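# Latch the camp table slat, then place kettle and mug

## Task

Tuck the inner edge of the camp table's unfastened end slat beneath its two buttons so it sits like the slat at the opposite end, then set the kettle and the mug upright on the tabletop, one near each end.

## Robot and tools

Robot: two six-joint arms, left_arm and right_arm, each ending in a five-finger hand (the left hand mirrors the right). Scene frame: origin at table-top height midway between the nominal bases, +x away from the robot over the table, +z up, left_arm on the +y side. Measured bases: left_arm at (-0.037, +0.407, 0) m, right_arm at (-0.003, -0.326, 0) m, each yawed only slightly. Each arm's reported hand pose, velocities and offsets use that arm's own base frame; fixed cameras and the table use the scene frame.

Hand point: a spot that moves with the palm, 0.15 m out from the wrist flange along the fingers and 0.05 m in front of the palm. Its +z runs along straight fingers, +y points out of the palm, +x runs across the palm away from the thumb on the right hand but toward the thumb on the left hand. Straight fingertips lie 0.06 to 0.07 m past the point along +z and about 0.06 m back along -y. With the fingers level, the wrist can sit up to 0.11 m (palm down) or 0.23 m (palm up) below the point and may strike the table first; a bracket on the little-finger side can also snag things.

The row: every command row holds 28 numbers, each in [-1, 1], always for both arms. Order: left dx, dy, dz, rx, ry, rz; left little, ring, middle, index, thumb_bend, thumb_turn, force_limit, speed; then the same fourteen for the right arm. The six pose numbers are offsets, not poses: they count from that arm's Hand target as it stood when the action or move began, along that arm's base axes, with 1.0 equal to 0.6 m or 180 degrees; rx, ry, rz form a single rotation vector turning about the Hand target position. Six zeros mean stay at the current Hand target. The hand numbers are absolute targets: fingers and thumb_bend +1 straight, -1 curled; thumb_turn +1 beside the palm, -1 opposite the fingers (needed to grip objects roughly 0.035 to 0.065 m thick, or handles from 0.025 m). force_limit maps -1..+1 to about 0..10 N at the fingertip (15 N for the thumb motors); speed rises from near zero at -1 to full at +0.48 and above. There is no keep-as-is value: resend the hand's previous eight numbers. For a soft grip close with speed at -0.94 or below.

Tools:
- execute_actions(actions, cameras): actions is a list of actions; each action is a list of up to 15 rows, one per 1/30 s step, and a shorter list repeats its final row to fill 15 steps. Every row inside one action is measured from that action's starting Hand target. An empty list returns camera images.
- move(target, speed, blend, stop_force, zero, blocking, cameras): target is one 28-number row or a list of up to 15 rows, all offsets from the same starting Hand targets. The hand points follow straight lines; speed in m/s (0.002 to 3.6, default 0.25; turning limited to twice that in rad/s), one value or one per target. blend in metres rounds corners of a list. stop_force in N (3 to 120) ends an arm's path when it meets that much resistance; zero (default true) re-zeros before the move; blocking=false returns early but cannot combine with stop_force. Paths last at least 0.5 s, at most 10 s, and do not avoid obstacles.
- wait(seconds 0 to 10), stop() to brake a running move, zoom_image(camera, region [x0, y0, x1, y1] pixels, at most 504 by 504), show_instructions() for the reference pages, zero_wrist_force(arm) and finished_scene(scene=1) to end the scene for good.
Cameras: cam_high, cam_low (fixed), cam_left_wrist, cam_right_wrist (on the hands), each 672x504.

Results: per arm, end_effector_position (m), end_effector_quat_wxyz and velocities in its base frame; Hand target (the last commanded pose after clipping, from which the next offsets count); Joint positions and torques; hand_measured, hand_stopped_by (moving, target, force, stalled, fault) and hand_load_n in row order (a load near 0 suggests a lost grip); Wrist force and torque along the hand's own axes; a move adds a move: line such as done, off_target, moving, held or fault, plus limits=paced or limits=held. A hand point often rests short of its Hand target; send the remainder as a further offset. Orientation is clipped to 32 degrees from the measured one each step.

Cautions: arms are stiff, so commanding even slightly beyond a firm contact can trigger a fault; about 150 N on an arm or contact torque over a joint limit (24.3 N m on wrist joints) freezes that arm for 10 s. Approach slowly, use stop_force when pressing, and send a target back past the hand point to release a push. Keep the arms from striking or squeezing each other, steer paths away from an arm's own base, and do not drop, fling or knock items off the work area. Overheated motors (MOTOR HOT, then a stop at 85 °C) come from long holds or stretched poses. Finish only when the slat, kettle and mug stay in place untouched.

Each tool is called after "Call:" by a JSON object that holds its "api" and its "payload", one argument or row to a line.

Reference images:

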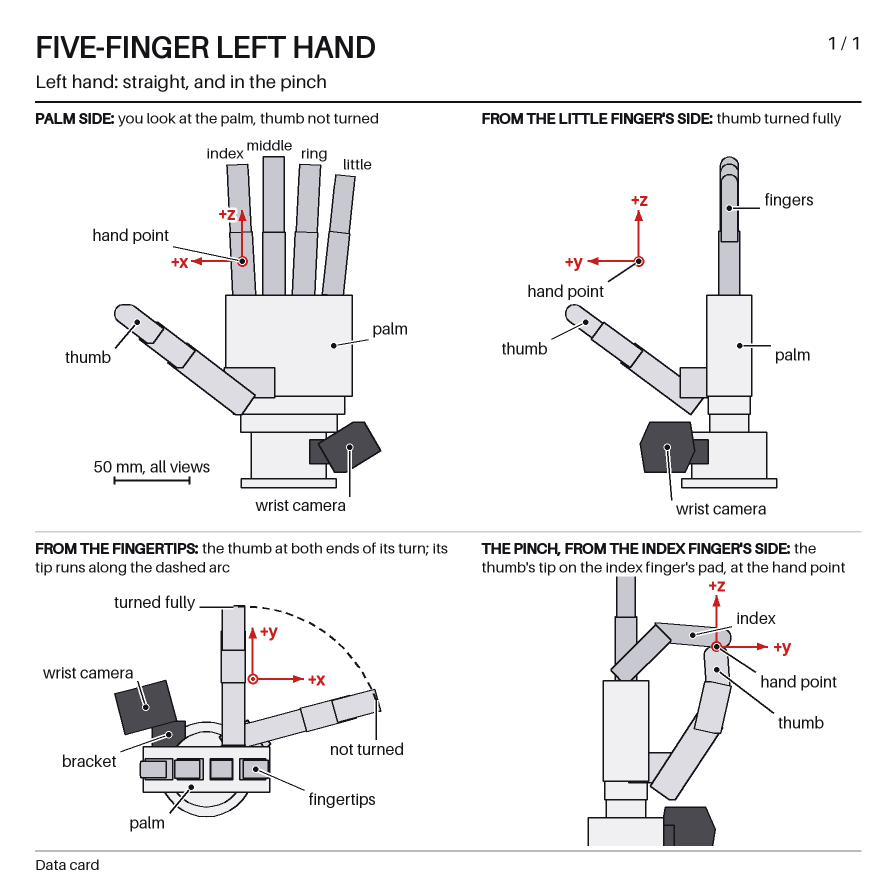

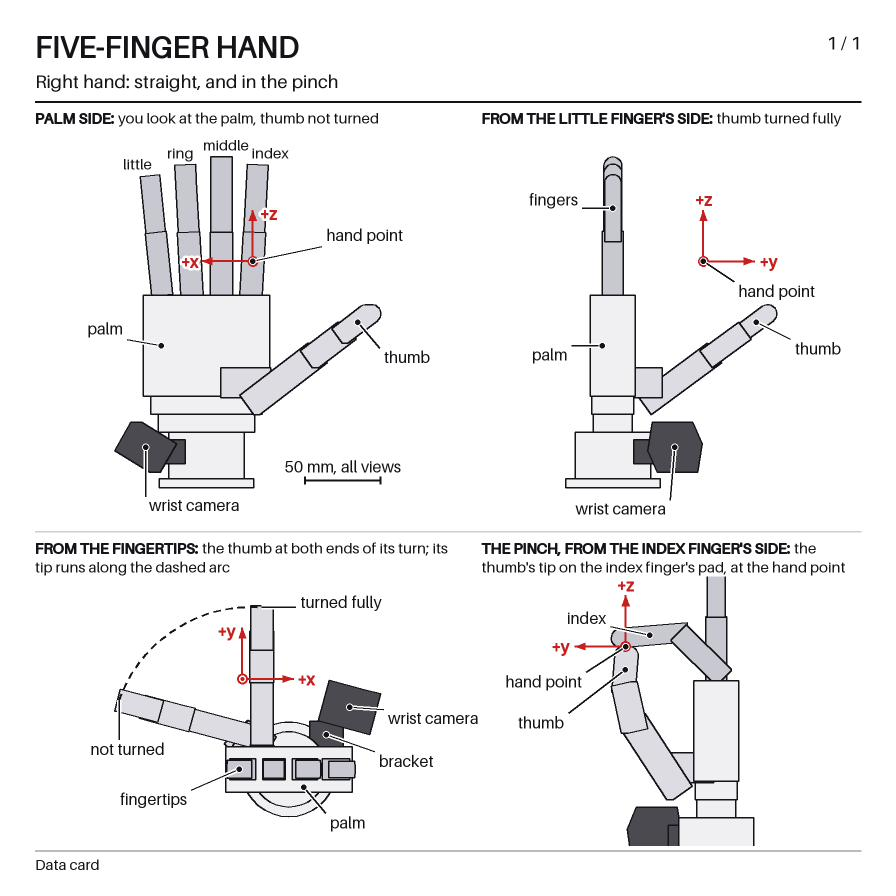

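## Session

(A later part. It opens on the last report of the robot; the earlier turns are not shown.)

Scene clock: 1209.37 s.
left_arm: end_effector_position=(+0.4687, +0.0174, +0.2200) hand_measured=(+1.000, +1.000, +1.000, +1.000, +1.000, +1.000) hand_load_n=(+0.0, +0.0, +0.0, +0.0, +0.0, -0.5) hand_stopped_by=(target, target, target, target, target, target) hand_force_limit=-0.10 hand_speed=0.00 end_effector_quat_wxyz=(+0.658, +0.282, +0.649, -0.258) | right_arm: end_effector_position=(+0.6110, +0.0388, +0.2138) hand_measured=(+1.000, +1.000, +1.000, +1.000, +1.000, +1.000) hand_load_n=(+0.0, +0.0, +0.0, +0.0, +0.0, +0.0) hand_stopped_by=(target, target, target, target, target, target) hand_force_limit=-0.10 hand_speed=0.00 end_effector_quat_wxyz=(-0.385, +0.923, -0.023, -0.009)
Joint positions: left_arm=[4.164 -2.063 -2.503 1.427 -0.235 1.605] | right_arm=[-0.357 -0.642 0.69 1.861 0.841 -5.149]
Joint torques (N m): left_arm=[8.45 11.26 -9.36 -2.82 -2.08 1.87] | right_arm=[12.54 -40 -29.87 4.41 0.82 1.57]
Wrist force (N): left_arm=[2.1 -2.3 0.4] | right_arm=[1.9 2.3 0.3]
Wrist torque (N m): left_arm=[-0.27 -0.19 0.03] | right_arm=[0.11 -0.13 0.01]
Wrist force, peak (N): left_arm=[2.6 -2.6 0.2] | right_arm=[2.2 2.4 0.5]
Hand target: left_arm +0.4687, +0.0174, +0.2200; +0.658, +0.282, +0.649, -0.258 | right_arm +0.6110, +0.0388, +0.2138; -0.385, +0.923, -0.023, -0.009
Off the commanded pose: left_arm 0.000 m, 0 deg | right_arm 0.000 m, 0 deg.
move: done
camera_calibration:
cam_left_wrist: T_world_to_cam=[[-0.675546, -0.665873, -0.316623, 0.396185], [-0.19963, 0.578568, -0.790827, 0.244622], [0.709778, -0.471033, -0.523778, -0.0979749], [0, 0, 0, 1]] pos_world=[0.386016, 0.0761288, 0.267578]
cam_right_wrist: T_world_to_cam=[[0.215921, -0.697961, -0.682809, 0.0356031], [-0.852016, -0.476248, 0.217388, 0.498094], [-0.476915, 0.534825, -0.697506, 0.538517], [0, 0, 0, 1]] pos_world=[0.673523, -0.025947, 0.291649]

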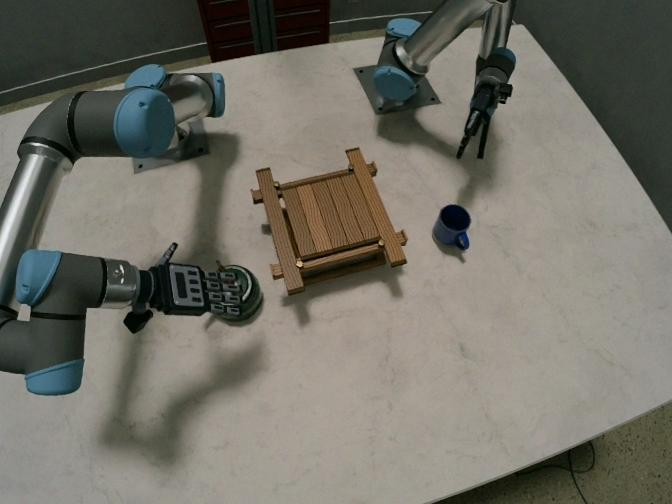

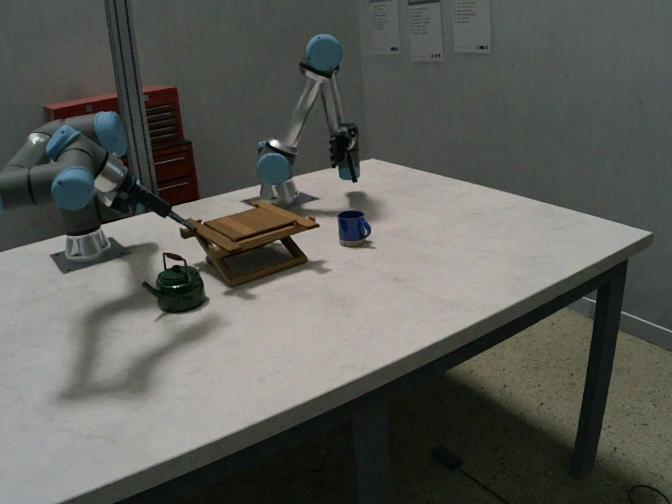

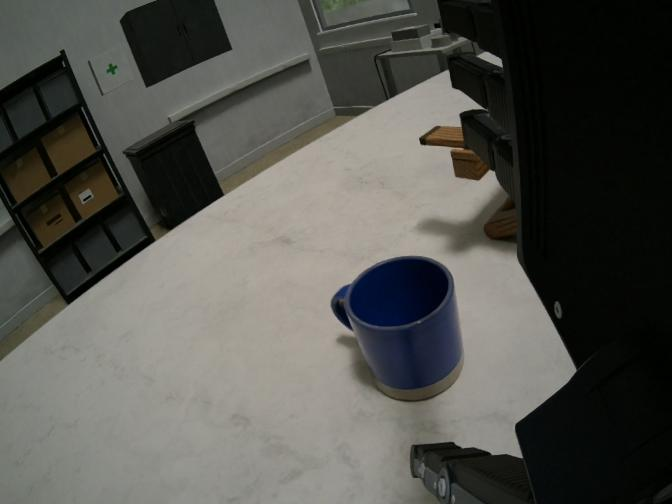

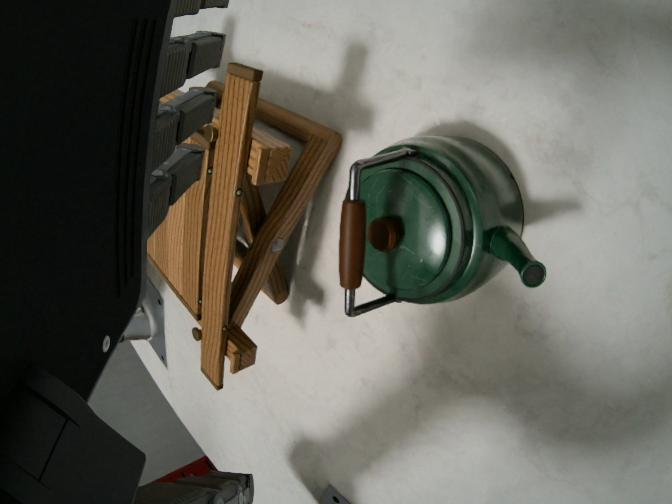

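Call:
{"api": "move", "payload": {
  "target": [
    [0.08,0,0.13,0.3535,0.3535,0,1,1,1,1,1,-1,-0.1,0,-0.0993,0.0953,0.03,0,-0.011,0.089,0.3,0.3,0.3,0.3,1,-1,-0.1,0],
    [0.165,-0.165,0.1,0.3535,0.3535,0,1,1,1,1,1,-1,-0.1,0,-0.0993,0.0953,0.0103,0,-0.011,0.089,0.3,0.3,0.3,0.3,1,-1,-0.1,0],
    [0.165,-0.165,0.05,-0.0084,0.0079,0,1,1,1,1,1,-1,-0.1,0,-0.0993,0.0953,0.0103,0,-0.011,0.089,0.3,0.3,0.3,0.3,1,-1,-0.1,0]
  ],
  "speed": 0.4,
  "cameras": ["all"]
}}

Scene clock: 1281.00 s.
left_arm: end_effector_position=(+0.5677, -0.0816, +0.2500) hand_measured=(+1.000, +1.000, +1.000, +1.000, +1.000, -1.000) hand_load_n=(+0.0, +0.0, +0.0, +0.0, +0.0, +0.0) hand_stopped_by=(target, target, target, target, target, target) hand_force_limit=-0.10 hand_speed=0.00 end_effector_quat_wxyz=(+0.654, +0.270, +0.653, -0.270) | right_arm: end_effector_position=(+0.5514, +0.0960, +0.2199) hand_measured=(+0.300, +0.300, +0.300, +0.300, +1.000, -1.000) hand_load_n=(+0.0, +0.0, +0.0, +0.0, +0.0, +0.0) hand_stopped_by=(target, target, target, target, target, target) hand_force_limit=-0.10 hand_speed=0.00 end_effector_quat_wxyz=(-0.380, +0.917, +0.112, -0.046)
Joint positions: left_arm=[3.68 -1.553 -2.144 3.698 -0.249 -1.57] | right_arm=[-0.263 -0.778 0.945 1.856 0.903 -5.378]
Joint torques (N m): left_arm=[-6.35 30.43 5.88 2.57 -1.99 -1.65] | right_arm=[-7.04 -35.87 -4.55 0.91 -1.08 0.98]
Wrist force (N): left_arm=[2.5 -2.2 0.0] | right_arm=[1.7 2.0 0.5]
Wrist torque (N m): left_arm=[-0.22 -0.26 0.21] | right_arm=[0.08 -0.10 0.10]
Wrist force, peak (N): left_arm=[-1.2 -2.8 2.6] | right_arm=[2.1 2.5 0.4]
Hand target: left_arm +0.5677, -0.0816, +0.2500; +0.654, +0.270, +0.653, -0.270 | right_arm +0.5514, +0.0959, +0.2199; -0.380, +0.917, +0.112, -0.046
Off the commanded pose: left_arm 0.000 m, 0 deg | right_arm 0.000 m, 0 deg.
move: done
camera_calibration:
cam_left_wrist: T_world_to_cam=[[-0.68307, -0.673637, -0.282184, 0.40167], [-0.219447, 0.557816, -0.800427, 0.357399], [0.696604, -0.484824, -0.528856, -0.191559], [0, 0, 0, 1]] pos_world=[0.48624, -0.0216554, 0.29811]
cam_right_wrist: T_world_to_cam=[[0.423265, -0.60802, -0.671683, -0.0328537], [-0.69446, -0.693861, 0.190479, 0.413125], [-0.58187, 0.385834, -0.715933, 0.560005], [0, 0, 0, 1]] pos_world=[0.626655, 0.0506066, 0.300167]

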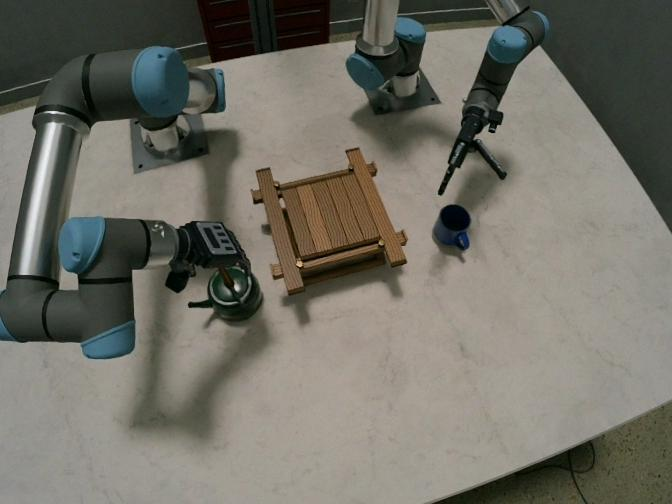

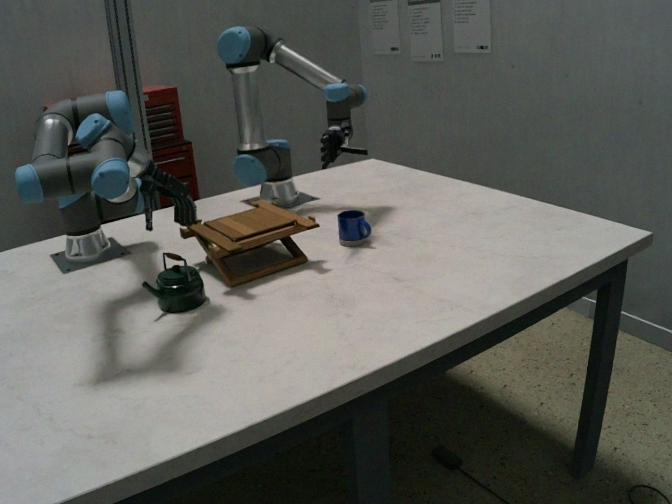

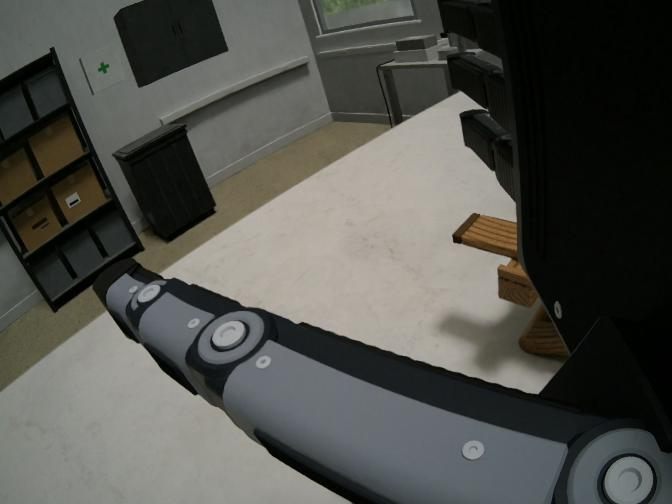

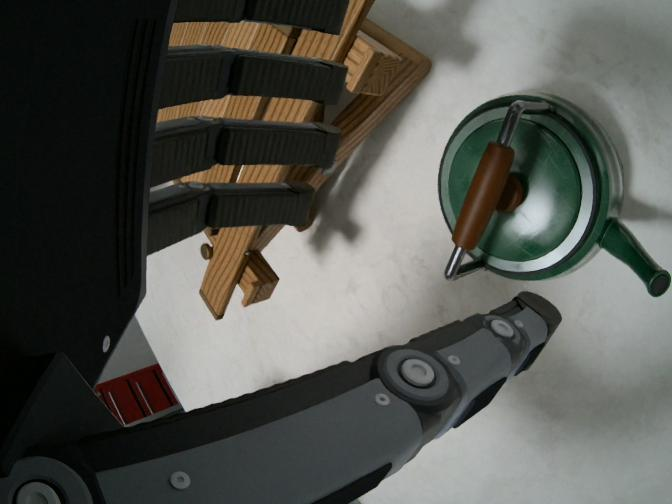

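Call:
{"api": "zoom_image", "payload": {
  "camera": "cam_right_wrist",
  "region": [400, 70, 640, 310]
}}

Scaled by 2.100 from the camera's 672x504 image, which has a finer 960x720 frame.

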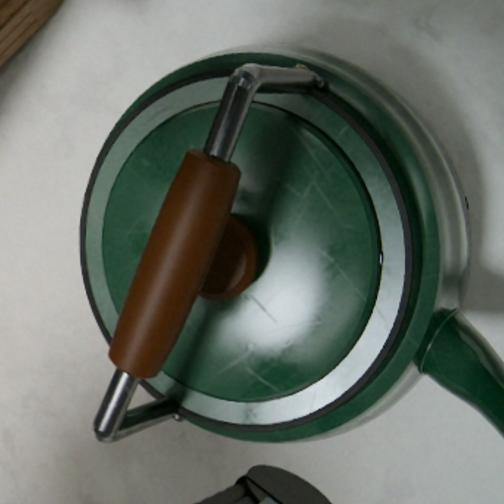

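Call:
{"api": "move", "payload": {
  "target": [0,0,0.0,0,0,0,1,1,1,1,1,1,-0.1,0.4,0.002,-0.001,-0.1415,0,0,0,0.3,0.3,0.3,0.3,1,-1,-0.1,0],
  "speed": 0.1,
  "stop_force": 8,
  "cameras": ["all"]
}}

Call:
{"api": "zoom_image", "payload": {
  "camera": "cam_right_wrist",
  "region": [280, 0, 672, 400]
}}

Scene clock: 1322.13 s.
left_arm: end_effector_position=(+0.5677, -0.0816, +0.2500) hand_measured=(+1.000, +1.000, +1.000, +1.000, +1.000, +1.000) hand_load_n=(+0.0, +0.0, +0.0, +0.0, +0.0, +0.0) hand_stopped_by=(target, target, target, target, target, target) hand_force_limit=-0.10 hand_speed=0.40 end_effector_quat_wxyz=(+0.654, +0.270, +0.653, -0.270) | right_arm: end_effector_position=(+0.5526, +0.0953, +0.1350) hand_measured=(+0.300, +0.300, +0.300, +0.300, +1.000, -1.000) hand_load_n=(+0.0, +0.0, +0.0, +0.0, +0.0, +0.0) hand_stopped_by=(target, target, target, target, target, target) hand_force_limit=-0.10 hand_speed=0.00 end_effector_quat_wxyz=(-0.380, +0.917, +0.112, -0.046)
Joint positions: left_arm=[3.68 -1.553 -2.144 3.698 -0.249 -1.571] | right_arm=[-0.264 -0.715 1.055 1.684 0.904 -5.379]
Joint torques (N m): left_arm=[-5.32 29.45 6.69 2.06 -1.57 -1.38] | right_arm=[-12.46 -35.88 -3.17 0.71 -1.99 1.62]
Wrist force (N): left_arm=[2.3 -2.0 0.1] | right_arm=[1.6 2.0 0.5]
Wrist torque (N m): left_arm=[-0.19 -0.23 0.20] | right_arm=[0.04 -0.08 0.11]
Wrist force, peak (N): left_arm=[2.5 -2.5 -0.1] | right_arm=[1.7 2.3 0.6]
Hand target: left_arm +0.5677, -0.0816, +0.2500; +0.654, +0.270, +0.653, -0.270 | right_arm +0.5526, +0.0953, +0.1350; -0.380, +0.917, +0.112, -0.046
Off the commanded pose: left_arm 0.000 m, 0 deg | right_arm 0.000 m, 0 deg.
move: done
camera_calibration:
cam_left_wrist: T_world_to_cam=[[-0.68305, -0.67369, -0.282109, 0.401636], [-0.219512, 0.557754, -0.800453, 0.357437], [0.696604, -0.484823, -0.528856, -0.191558], [0, 0, 0, 1]] pos_world=[0.486239, -0.0216558, 0.29811]
cam_right_wrist: T_world_to_cam=[[0.423265, -0.60802, -0.671683, -0.0907523], [-0.69446, -0.693861, 0.190479, 0.429714], [-0.58187, 0.385834, -0.715933, 0.500152], [0, 0, 0, 1]] pos_world=[0.627855, 0.0500066, 0.215267]

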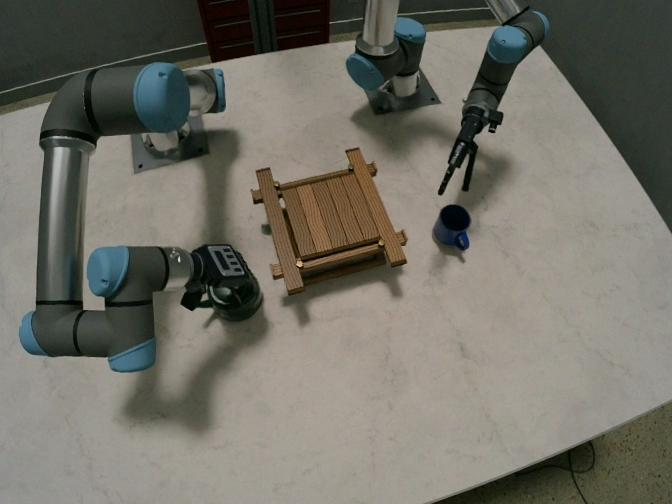

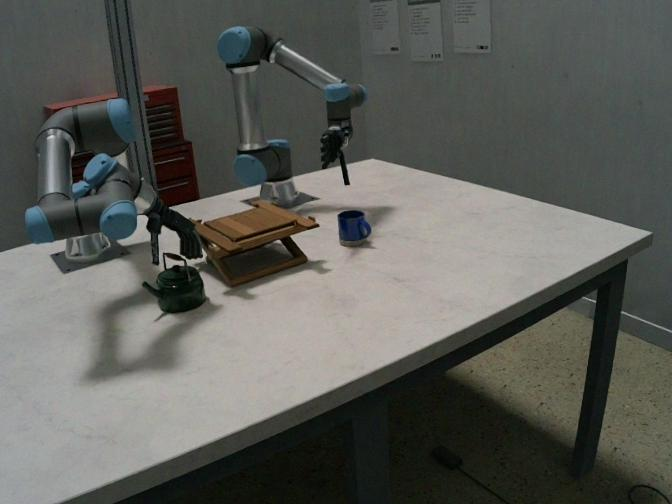

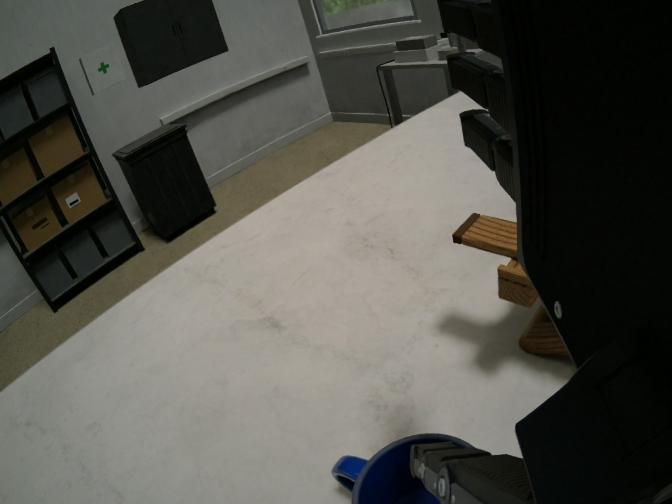

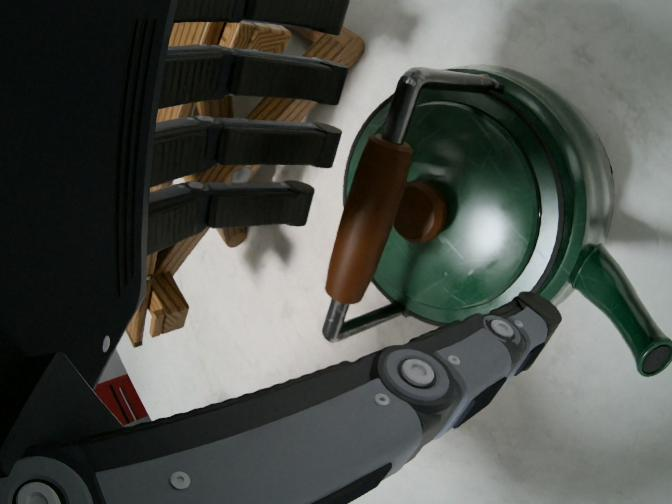

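Scaled by 1.260 from the camera's 672x504 image, which has a finer 960x720 frame.

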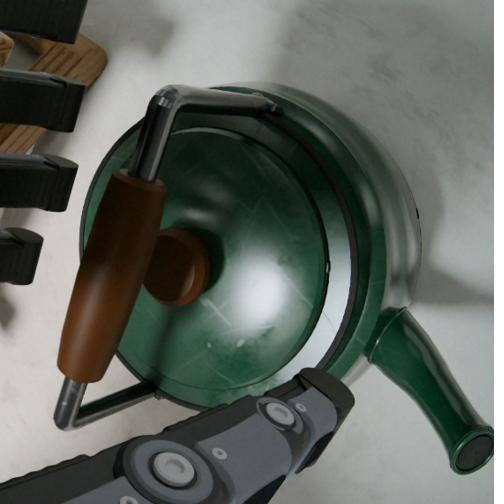

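Call:
{"api": "move", "payload": {
  "target": [0,0,0,0,0,0,1,1,1,1,1,1,-0.1,0.4,0.006,-0.0035,-0.0217,0,0,0,0.3,0.3,0.3,0.3,1,-1,-0.1,0],
  "speed": 0.04,
  "stop_force": 5,
  "cameras": ["cam_high","cam_low","cam_right_wrist"]
}}

Call:
{"api": "zoom_image", "payload": {
  "camera": "cam_right_wrist",
  "region": [200, 50, 600, 400]
}}

Call:
{"api": "zoom_image", "payload": {
  "camera": "cam_low",
  "region": [130, 200, 230, 310]
}}

Scene clock: 1347.27 s.
left_arm: end_effector_position=(+0.5677, -0.0816, +0.2500) hand_measured=(+1.000, +1.000, +1.000, +1.000, +1.000, +1.000) hand_load_n=(+0.0, -0.5, +0.0, +0.0, +0.0, +0.0) hand_stopped_by=(target, target, target, target, target, target) hand_force_limit=-0.10 hand_speed=0.40 end_effector_quat_wxyz=(+0.654, +0.270, +0.653, -0.270) | right_arm: end_effector_position=(+0.5562, +0.0932, +0.1220) hand_measured=(+0.300, +0.300, +0.300, +0.300, +1.000, -1.000) hand_load_n=(+0.0, +0.0, +0.0, +0.0, +0.0, +0.0) hand_stopped_by=(target, target, target, target, target, target) hand_force_limit=-0.10 hand_speed=0.00 end_effector_quat_wxyz=(-0.380, +0.917, +0.112, -0.046)
Joint positions: left_arm=[3.68 -1.553 -2.144 3.698 -0.249 -1.571] | right_arm=[-0.265 -0.694 1.05 1.669 0.904 -5.381]
Joint torques (N m): left_arm=[-3.58 28.22 9.8 0.75 -0.82 -0.82] | right_arm=[-13.9 -35.43 -30.07 0.69 0.9 -1.8]
Wrist force (N): left_arm=[2.2 -2.2 0.0] | right_arm=[1.5 1.9 0.4]
Wrist torque (N m): left_arm=[-0.22 -0.22 0.20] | right_arm=[0.05 -0.07 0.12]
Wrist force, peak (N): left_arm=[2.5 -2.6 -0.1] | right_arm=[1.6 2.2 0.4]
Hand target: left_arm +0.5677, -0.0816, +0.2500; +0.654, +0.270, +0.653, -0.270 | right_arm +0.5562, +0.0932, +0.1220; -0.380, +0.917, +0.112, -0.046
Off the commanded pose: left_arm 0.000 m, 0 deg | right_arm 0.000 m, 0 deg.
move: done
camera_calibration:
cam_right_wrist: T_world_to_cam=[[0.423265, -0.60802, -0.671683, -0.102285], [-0.69446, -0.693861, 0.190479, 0.433233], [-0.58187, 0.385834, -0.715933, 0.49375], [0, 0, 0, 1]] pos_world=[0.631455, 0.0479066, 0.202267]
Images, in order (width x height): cam_high 672x504, cam_low 672x504, cam_right_wrist 672x504.

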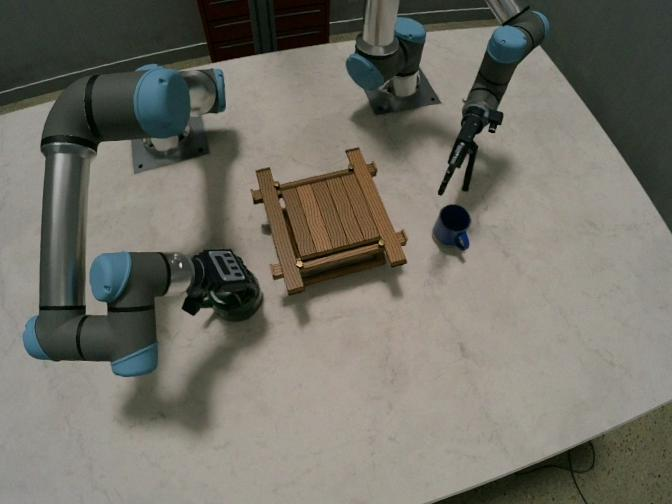

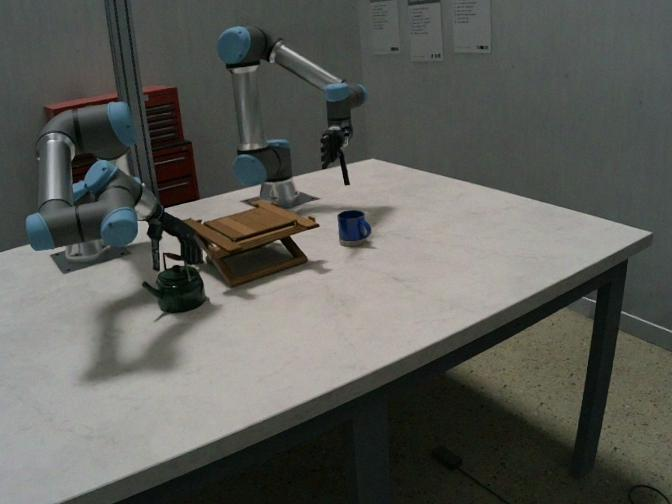

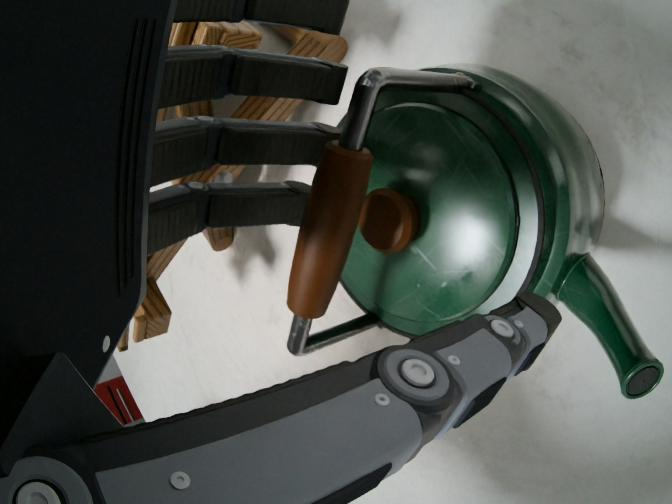

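Scaled by 1.260 from the camera's 672x504 image, which has a finer 960x720 frame.

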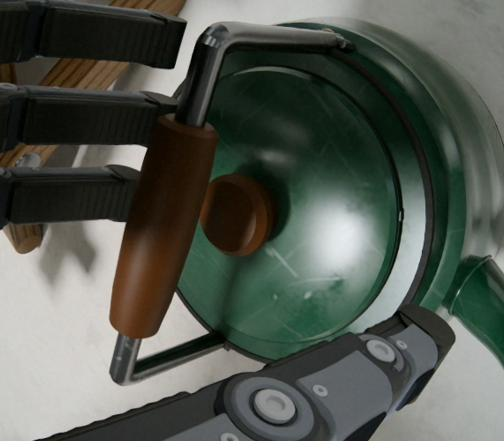

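Scaled by 4.582 from the camera's 672x504 image, which has a finer 960x720 frame.

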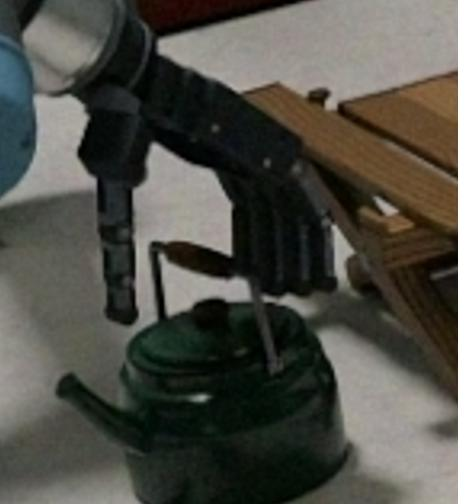

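Call:
{"api": "move", "payload": {
  "target": [
    [0,0,0,0,0,0,1,1,1,1,1,1,-0.1,0.4,-0.0097,-0.0025,0,0,0,0,0.3,0.3,0.3,0.3,1,-1,-0.1,0],
    [0,0,0,0,0,0,1,1,1,1,1,1,-0.1,0.4,-0.0097,-0.0025,0,0,0,0,0.3,0.3,0.0,0.0,0.3,-1,-0.1,-0.6]
  ],
  "speed": 0.04,
  "cameras": ["cam_low","cam_right_wrist"]
}}

Call:
{"api": "zoom_image", "payload": {
  "camera": "cam_right_wrist",
  "region": [200, 50, 600, 400]
}}

Call:
{"api": "zoom_image", "payload": {
  "camera": "cam_low",
  "region": [130, 220, 220, 300]
}}

Scene clock: 1365.60 s.
left_arm: end_effector_position=(+0.5677, -0.0816, +0.2500) hand_measured=(+1.000, +1.000, +1.000, +1.000, +1.000, +1.000) hand_load_n=(+0.0, +0.0, +0.0, +0.5, +0.0, +0.0) hand_stopped_by=(target, target, target, target, target, target) hand_force_limit=-0.10 hand_speed=0.40 end_effector_quat_wxyz=(+0.654, +0.270, +0.653, -0.270) | right_arm: end_effector_position=(+0.5504, +0.0917, +0.1220) hand_measured=(+0.300, +0.300, +0.000, +0.000, +0.300, -1.000) hand_load_n=(+0.0, +0.0, +0.0, +0.0, +0.0, +0.0) hand_stopped_by=(target, target, target, target, target, target) hand_force_limit=-0.10 hand_speed=-0.60 end_effector_quat_wxyz=(-0.380, +0.917, +0.112, -0.046)
Joint positions: left_arm=[3.68 -1.553 -2.144 3.698 -0.249 -1.571] | right_arm=[-0.27 -0.709 1.079 1.658 0.907 -5.387]
Joint torques (N m): left_arm=[-1.19 25.99 13.28 -0.68 -0.12 -0.18] | right_arm=[-13.61 -54.97 -3.73 0.99 -1.08 -1.72]
Wrist force (N): left_arm=[2.3 -2.4 0.0] | right_arm=[1.5 2.0 0.7]
Wrist torque (N m): left_arm=[-0.25 -0.24 0.21] | right_arm=[0.02 -0.08 0.12]
Wrist force, peak (N): left_arm=[2.6 -2.4 0.1] | right_arm=[1.8 2.2 0.5]
Hand target: left_arm +0.5677, -0.0816, +0.2500; +0.654, +0.270, +0.653, -0.270 | right_arm +0.5504, +0.0917, +0.1220; -0.380, +0.917, +0.112, -0.046
Off the commanded pose: left_arm 0.000 m, 0 deg | right_arm 0.000 m, 0 deg.
move: done
camera_calibration:
cam_right_wrist: T_world_to_cam=[[0.423265, -0.60802, -0.671683, -0.100742], [-0.69446, -0.693861, 0.190479, 0.428164], [-0.58187, 0.385834, -0.715933, 0.490954], [0, 0, 0, 1]] pos_world=[0.625655, 0.0464066, 0.202267]
Images, in order (width x height): cam_low 672x504, cam_right_wrist 672x504.

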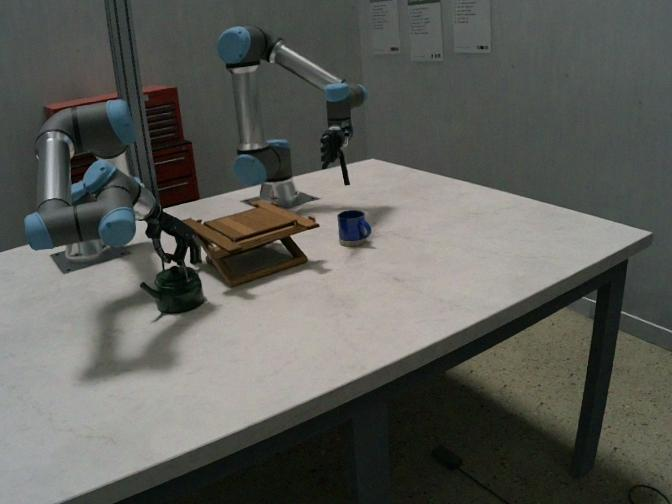

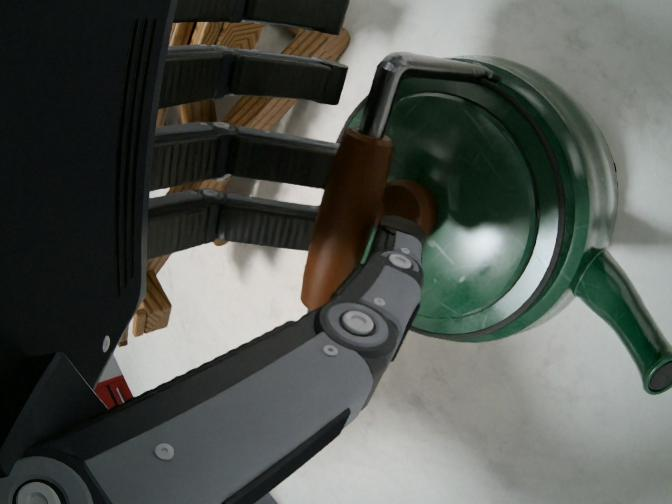

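Scaled by 1.260 from the camera's 672x504 image, which has a finer 960x720 frame.

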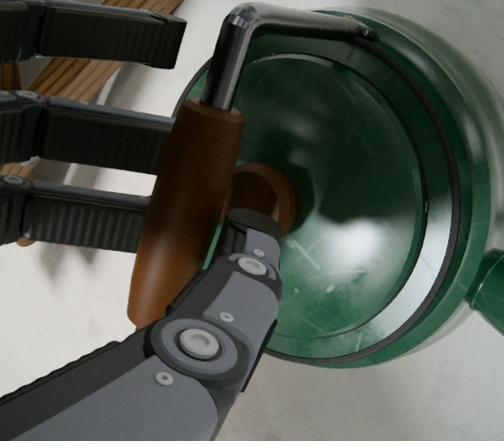

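Scaled by 5.600 from the camera's 672x504 image, which has a finer 960x720 frame.

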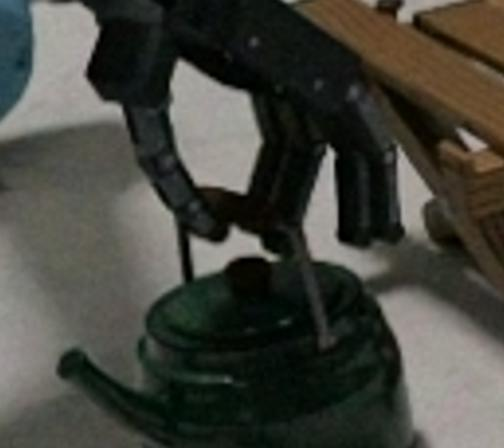

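Call:
{"api": "move", "payload": {
  "target": [0,0,0,0,0,0,1,1,1,1,1,1,-0.1,0.4,0,0,0,0,0,0,0.3,0.3,-0.25,-0.25,-0.15,-1,0.1,-0.85],
  "speed": 0.04,
  "cameras": ["cam_low","cam_right_wrist"]
}}

Call:
{"api": "zoom_image", "payload": {
  "camera": "cam_right_wrist",
  "region": [200, 50, 600, 400]
}}

Call:
{"api": "zoom_image", "payload": {
  "camera": "cam_low",
  "region": [130, 220, 220, 300]
}}

Scene clock: 1369.70 s.
left_arm: end_effector_position=(+0.5677, -0.0816, +0.2500) hand_measured=(+1.000, +1.000, +1.000, +1.000, +1.000, +1.000) hand_load_n=(+0.0, +0.0, +0.0, +0.0, +0.0, +0.0) hand_stopped_by=(target, target, target, target, target, target) hand_force_limit=-0.10 hand_speed=0.40 end_effector_quat_wxyz=(+0.654, +0.270, +0.653, -0.270) | right_arm: end_effector_position=(+0.5504, +0.0917, +0.1220) hand_measured=(+0.300, +0.300, -0.162, -0.164, +0.224, -1.000) hand_load_n=(+0.0, +0.0, +6.5, +5.0, +10.5, +0.5) hand_stopped_by=(target, target, force, force, force, target) hand_force_limit=0.10 hand_speed=-0.85 end_effector_quat_wxyz=(-0.380, +0.917, +0.112, -0.046)
Joint positions: left_arm=[3.68 -1.553 -2.144 3.698 -0.249 -1.571] | right_arm=[-0.27 -0.709 1.079 1.658 0.907 -5.387]
Joint torques (N m): left_arm=[1.1 24.75 16.25 -1.67 0.46 0.26] | right_arm=[-10.59 -53.14 -4.38 2.12 -0.99 -1.22]
Wrist force (N): left_arm=[2.3 -2.2 0.0] | right_arm=[1.7 4.7 3.1]
Wrist torque (N m): left_arm=[-0.23 -0.24 0.21] | right_arm=[0.05 -0.13 0.16]
Wrist force, peak (N): left_arm=[2.4 -2.5 0.1] | right_arm=[1.6 4.9 2.8]
Hand target: left_arm +0.5677, -0.0816, +0.2500; +0.654, +0.270, +0.653, -0.270 | right_arm +0.5504, +0.0917, +0.1220; -0.380, +0.917, +0.112, -0.046
Off the commanded pose: left_arm 0.000 m, 0 deg | right_arm 0.000 m, 0 deg.
move: done
camera_calibration:
cam_right_wrist: T_world_to_cam=[[0.423265, -0.60802, -0.671683, -0.100742], [-0.69446, -0.693861, 0.190479, 0.428164], [-0.58187, 0.385834, -0.715933, 0.490954], [0, 0, 0, 1]] pos_world=[0.625655, 0.0464066, 0.202267]
Images, in order (width x height): cam_low 672x504, cam_right_wrist 672x504.

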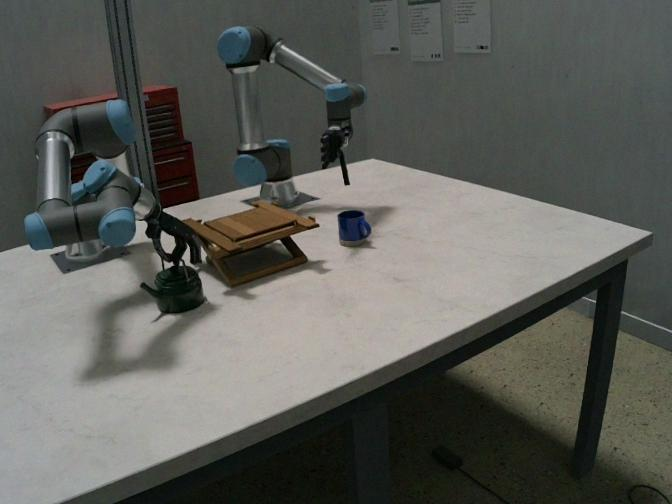

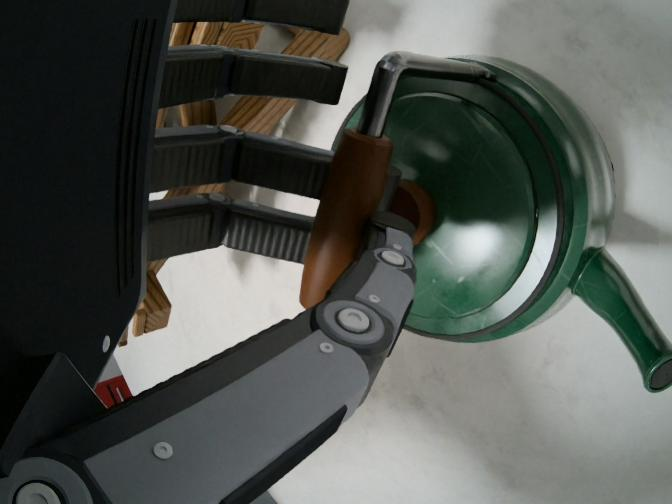

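Scaled by 1.260 from the camera's 672x504 image, which has a finer 960x720 frame.

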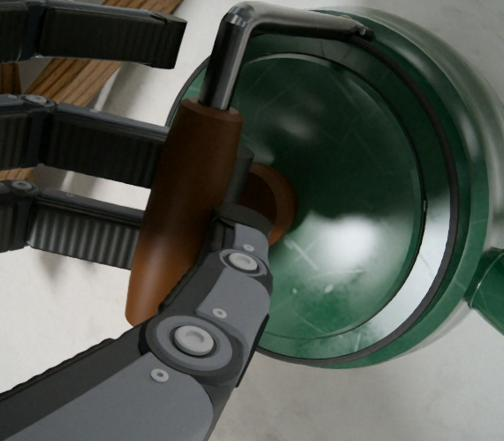

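Scaled by 5.600 from the camera's 672x504 image, which has a finer 960x720 frame.

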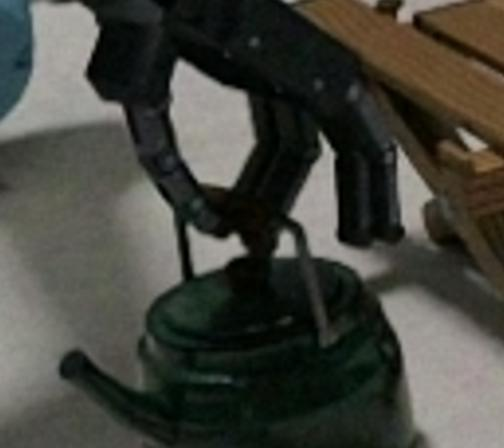

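Call:
{"api": "move", "payload": {
  "target": [0,0,0,0,0,0,1,1,1,1,1,1,-0.1,0.4,0,0,0.025,0,0,0,0.3,0.3,-0.25,-0.25,-0.15,-1,0.1,-0.85],
  "speed": 0.02,
  "cameras": ["cam_low","cam_right_wrist"]
}}

Call:
{"api": "zoom_image", "payload": {
  "camera": "cam_low",
  "region": [120, 220, 220, 320]
}}

Scene clock: 1373.57 s.
left_arm: end_effector_position=(+0.5677, -0.0816, +0.2500) hand_measured=(+1.000, +1.000, +1.000, +1.000, +1.000, +1.000) hand_load_n=(+0.0, +0.0, +0.0, +0.0, +0.0, +0.0) hand_stopped_by=(target, target, target, target, target, target) hand_force_limit=-0.10 hand_speed=0.40 end_effector_quat_wxyz=(+0.654, +0.270, +0.653, -0.270) | right_arm: end_effector_position=(+0.5504, +0.0917, +0.1368) hand_measured=(+0.300, +0.300, -0.162, -0.164, +0.224, -1.000) hand_load_n=(+0.0, +0.0, +6.5, +4.5, +10.5, +0.5) hand_stopped_by=(target, target, force, force, force, target) hand_force_limit=0.10 hand_speed=-0.85 end_effector_quat_wxyz=(-0.380, +0.917, +0.112, -0.046)
Joint positions: left_arm=[3.68 -1.553 -2.144 3.698 -0.249 -1.571] | right_arm=[-0.27 -0.723 1.064 1.687 0.907 -5.387]
Joint torques (N m): left_arm=[2.21 23.07 19.4 -1.62 1.17 0.65] | right_arm=[1.38 -58.48 -29.67 5.12 -1.17 0.62]
Wrist force (N): left_arm=[2.3 -2.1 0.0] | right_arm=[1.7 4.9 3.1]
Wrist torque (N m): left_arm=[-0.21 -0.23 0.20] | right_arm=[0.10 -0.11 0.17]
Wrist force, peak (N): left_arm=[2.5 -2.3 -0.3] | right_arm=[1.7 5.1 3.2]
Hand target: left_arm +0.5677, -0.0816, +0.2500; +0.654, +0.270, +0.653, -0.270 | right_arm +0.5504, +0.0917, +0.1370; -0.380, +0.917, +0.112, -0.046
Off the commanded pose: left_arm 0.000 m, 0 deg | right_arm 0.000 m, 0 deg.
move: done
camera_calibration:
cam_right_wrist: T_world_to_cam=[[0.423229, -0.607997, -0.671726, -0.0907705], [-0.6945, -0.693834, 0.190429, 0.42538], [-0.581847, 0.385919, -0.715905, 0.501526], [0, 0, 0, 1]] pos_world=[0.625655, 0.0464065, 0.217067]
Images, in order (width x height): cam_low 672x504, cam_right_wrist 672x504.

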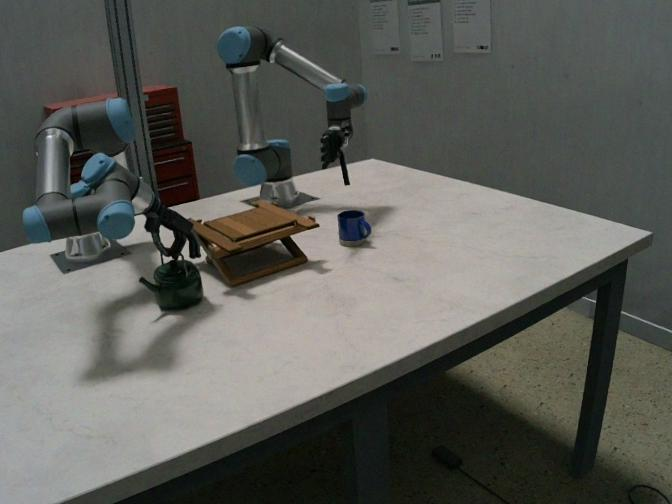

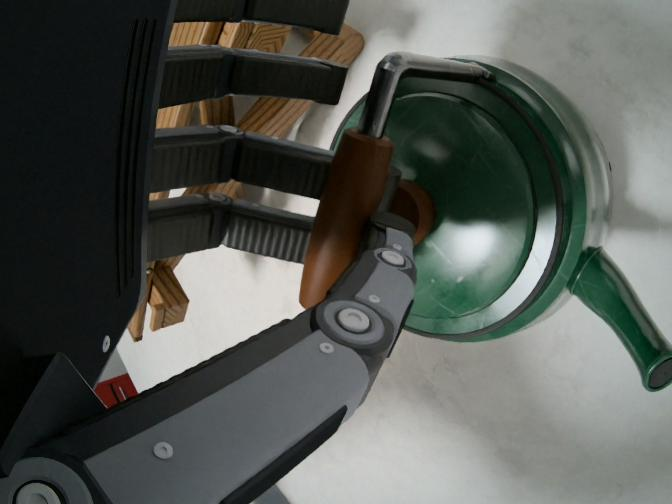

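Scaled by 5.040 from the camera's 672x504 image, which has a finer 960x720 frame.

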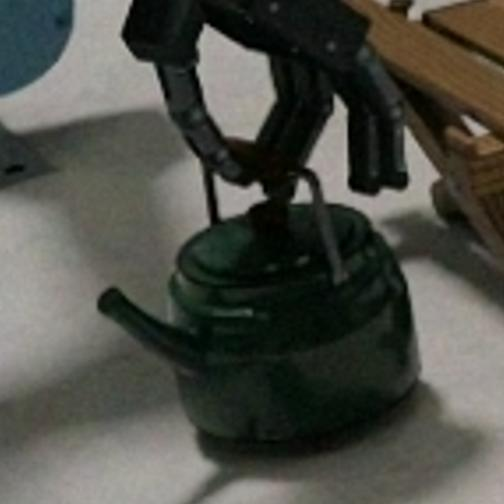

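Call:
{"api": "move", "payload": {
  "target": [
    [0,0,0,0,0,0,1,1,1,1,1,1,-0.1,0.4,0,0,0.26,0,0,0,0.3,0.3,-0.25,-0.25,-0.15,-1,0.1,-0.85],
    [0,0,0,0,0,0,1,1,1,1,1,1,-0.1,0.4,-0.177,0.272,0.26,0,0,0,0.3,0.3,-0.25,-0.25,-0.15,-1,0.1,-0.85]
  ],
  "speed": 0.08,
  "blend": [0.02,0],
  "cameras": ["all"]
}}

Scene clock: 1393.50 s.
left_arm: end_effector_position=(+0.5677, -0.0816, +0.2500) hand_measured=(+1.000, +1.000, +1.000, +1.000, +1.000, +1.000) hand_load_n=(+0.0, -0.5, +0.0, +0.0, +0.0, +0.0) hand_stopped_by=(target, target, target, target, target, target) hand_force_limit=-0.10 hand_speed=0.40 end_effector_quat_wxyz=(+0.654, +0.270, +0.653, -0.270) | right_arm: end_effector_position=(+0.4443, +0.2548, +0.2930) hand_measured=(+0.300, +0.300, -0.162, -0.164, +0.224, -1.000) hand_load_n=(+0.0, +0.0, +6.0, +4.5, +9.5, +1.0) hand_stopped_by=(target, target, force, force, force, target) hand_force_limit=0.10 hand_speed=-0.85 end_effector_quat_wxyz=(-0.380, +0.917, +0.112, -0.046) end_effector_velocity=(+0.000, +0.001, -0.002) end_effector_angular_velocity=(+0.000, +0.004, -0.001)
Joint positions: left_arm=[3.68 -1.553 -2.144 3.698 -0.249 -1.571] | right_arm=[-0.003 -1.046 1.152 1.705 0.814 -5.055]
Joint velocities: left_arm=[within noise] | right_arm=[0.002 0.002 0.001 -0.003 -0.001 0.005]
Joint torques (N m): left_arm=[5.1 19.5 23.18 -1.66 1.58 1.48] | right_arm=[10.48 -46.99 -5.91 0.96 -3 2.01]
Wrist force (N): left_arm=[2.3 -2.4 -0.2] | right_arm=[2.0 4.9 3.4]
Wrist torque (N m): left_arm=[-0.24 -0.24 0.21] | right_arm=[0.03 -0.22 0.02]
Wrist force, peak (N): left_arm=[2.5 -2.4 0.0] | right_arm=[1.9 5.1 3.4]
Hand target: left_arm +0.5677, -0.0816, +0.2500; +0.654, +0.270, +0.653, -0.270 | right_arm +0.4442, +0.2549, +0.2930; -0.380, +0.917, +0.112, -0.046
Off the commanded pose: left_arm 0.000 m, 0 deg | right_arm 0.000 m, 0 deg.
move: done
camera_calibration:
cam_left_wrist: T_world_to_cam=[[-0.68305, -0.67369, -0.282109, 0.401636], [-0.219512, 0.557754, -0.800453, 0.357437], [0.696604, -0.484823, -0.528856, -0.191558], [0, 0, 0, 1]] pos_world=[0.486239, -0.0216558, 0.29811]
cam_right_wrist: T_world_to_cam=[[0.423265, -0.60802, -0.671683, 0.158132], [-0.69446, -0.693861, 0.190479, 0.435009], [-0.58187, 0.385834, -0.715933, 0.488751], [0, 0, 0, 1]] pos_world=[0.519555, 0.209407, 0.373267]

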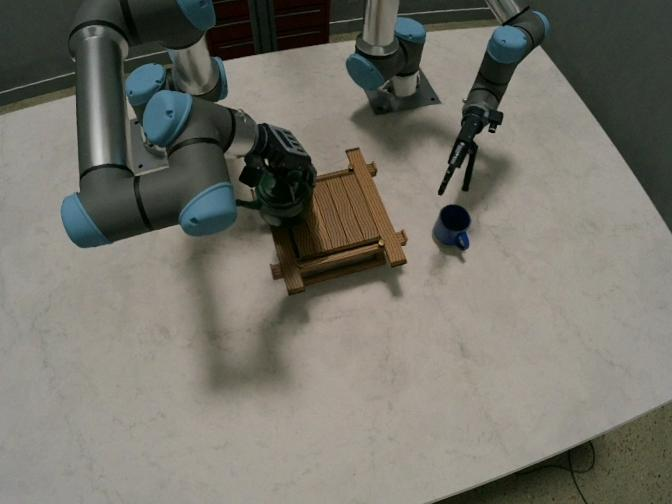

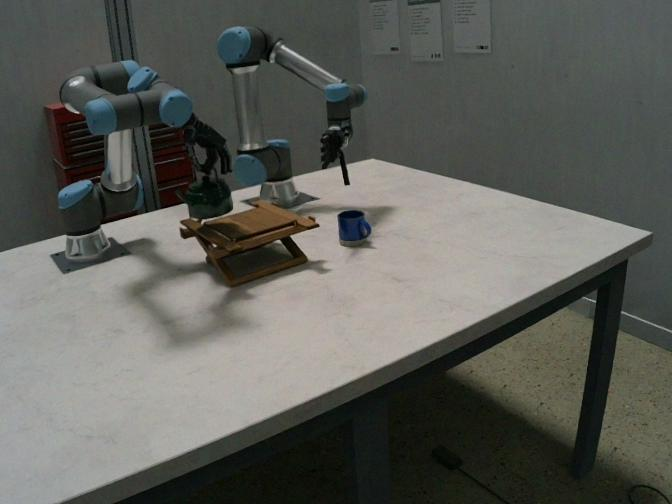

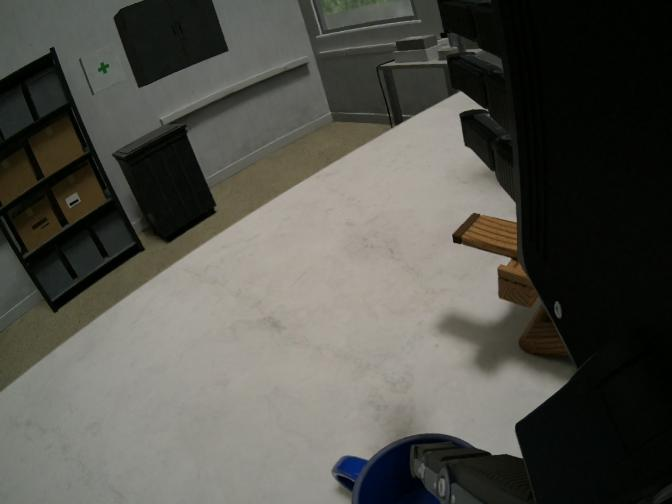

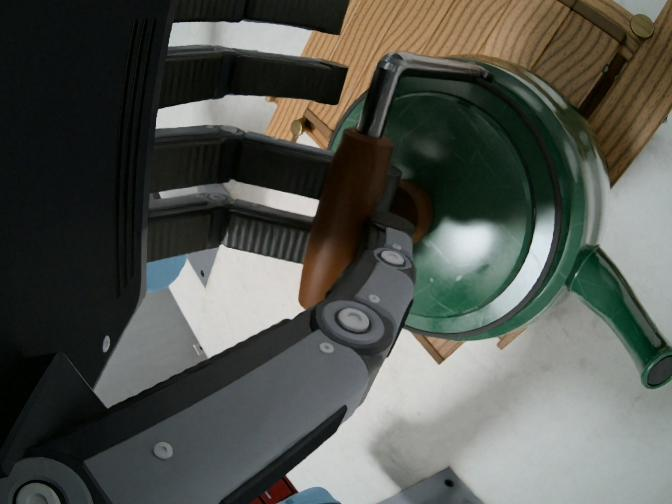

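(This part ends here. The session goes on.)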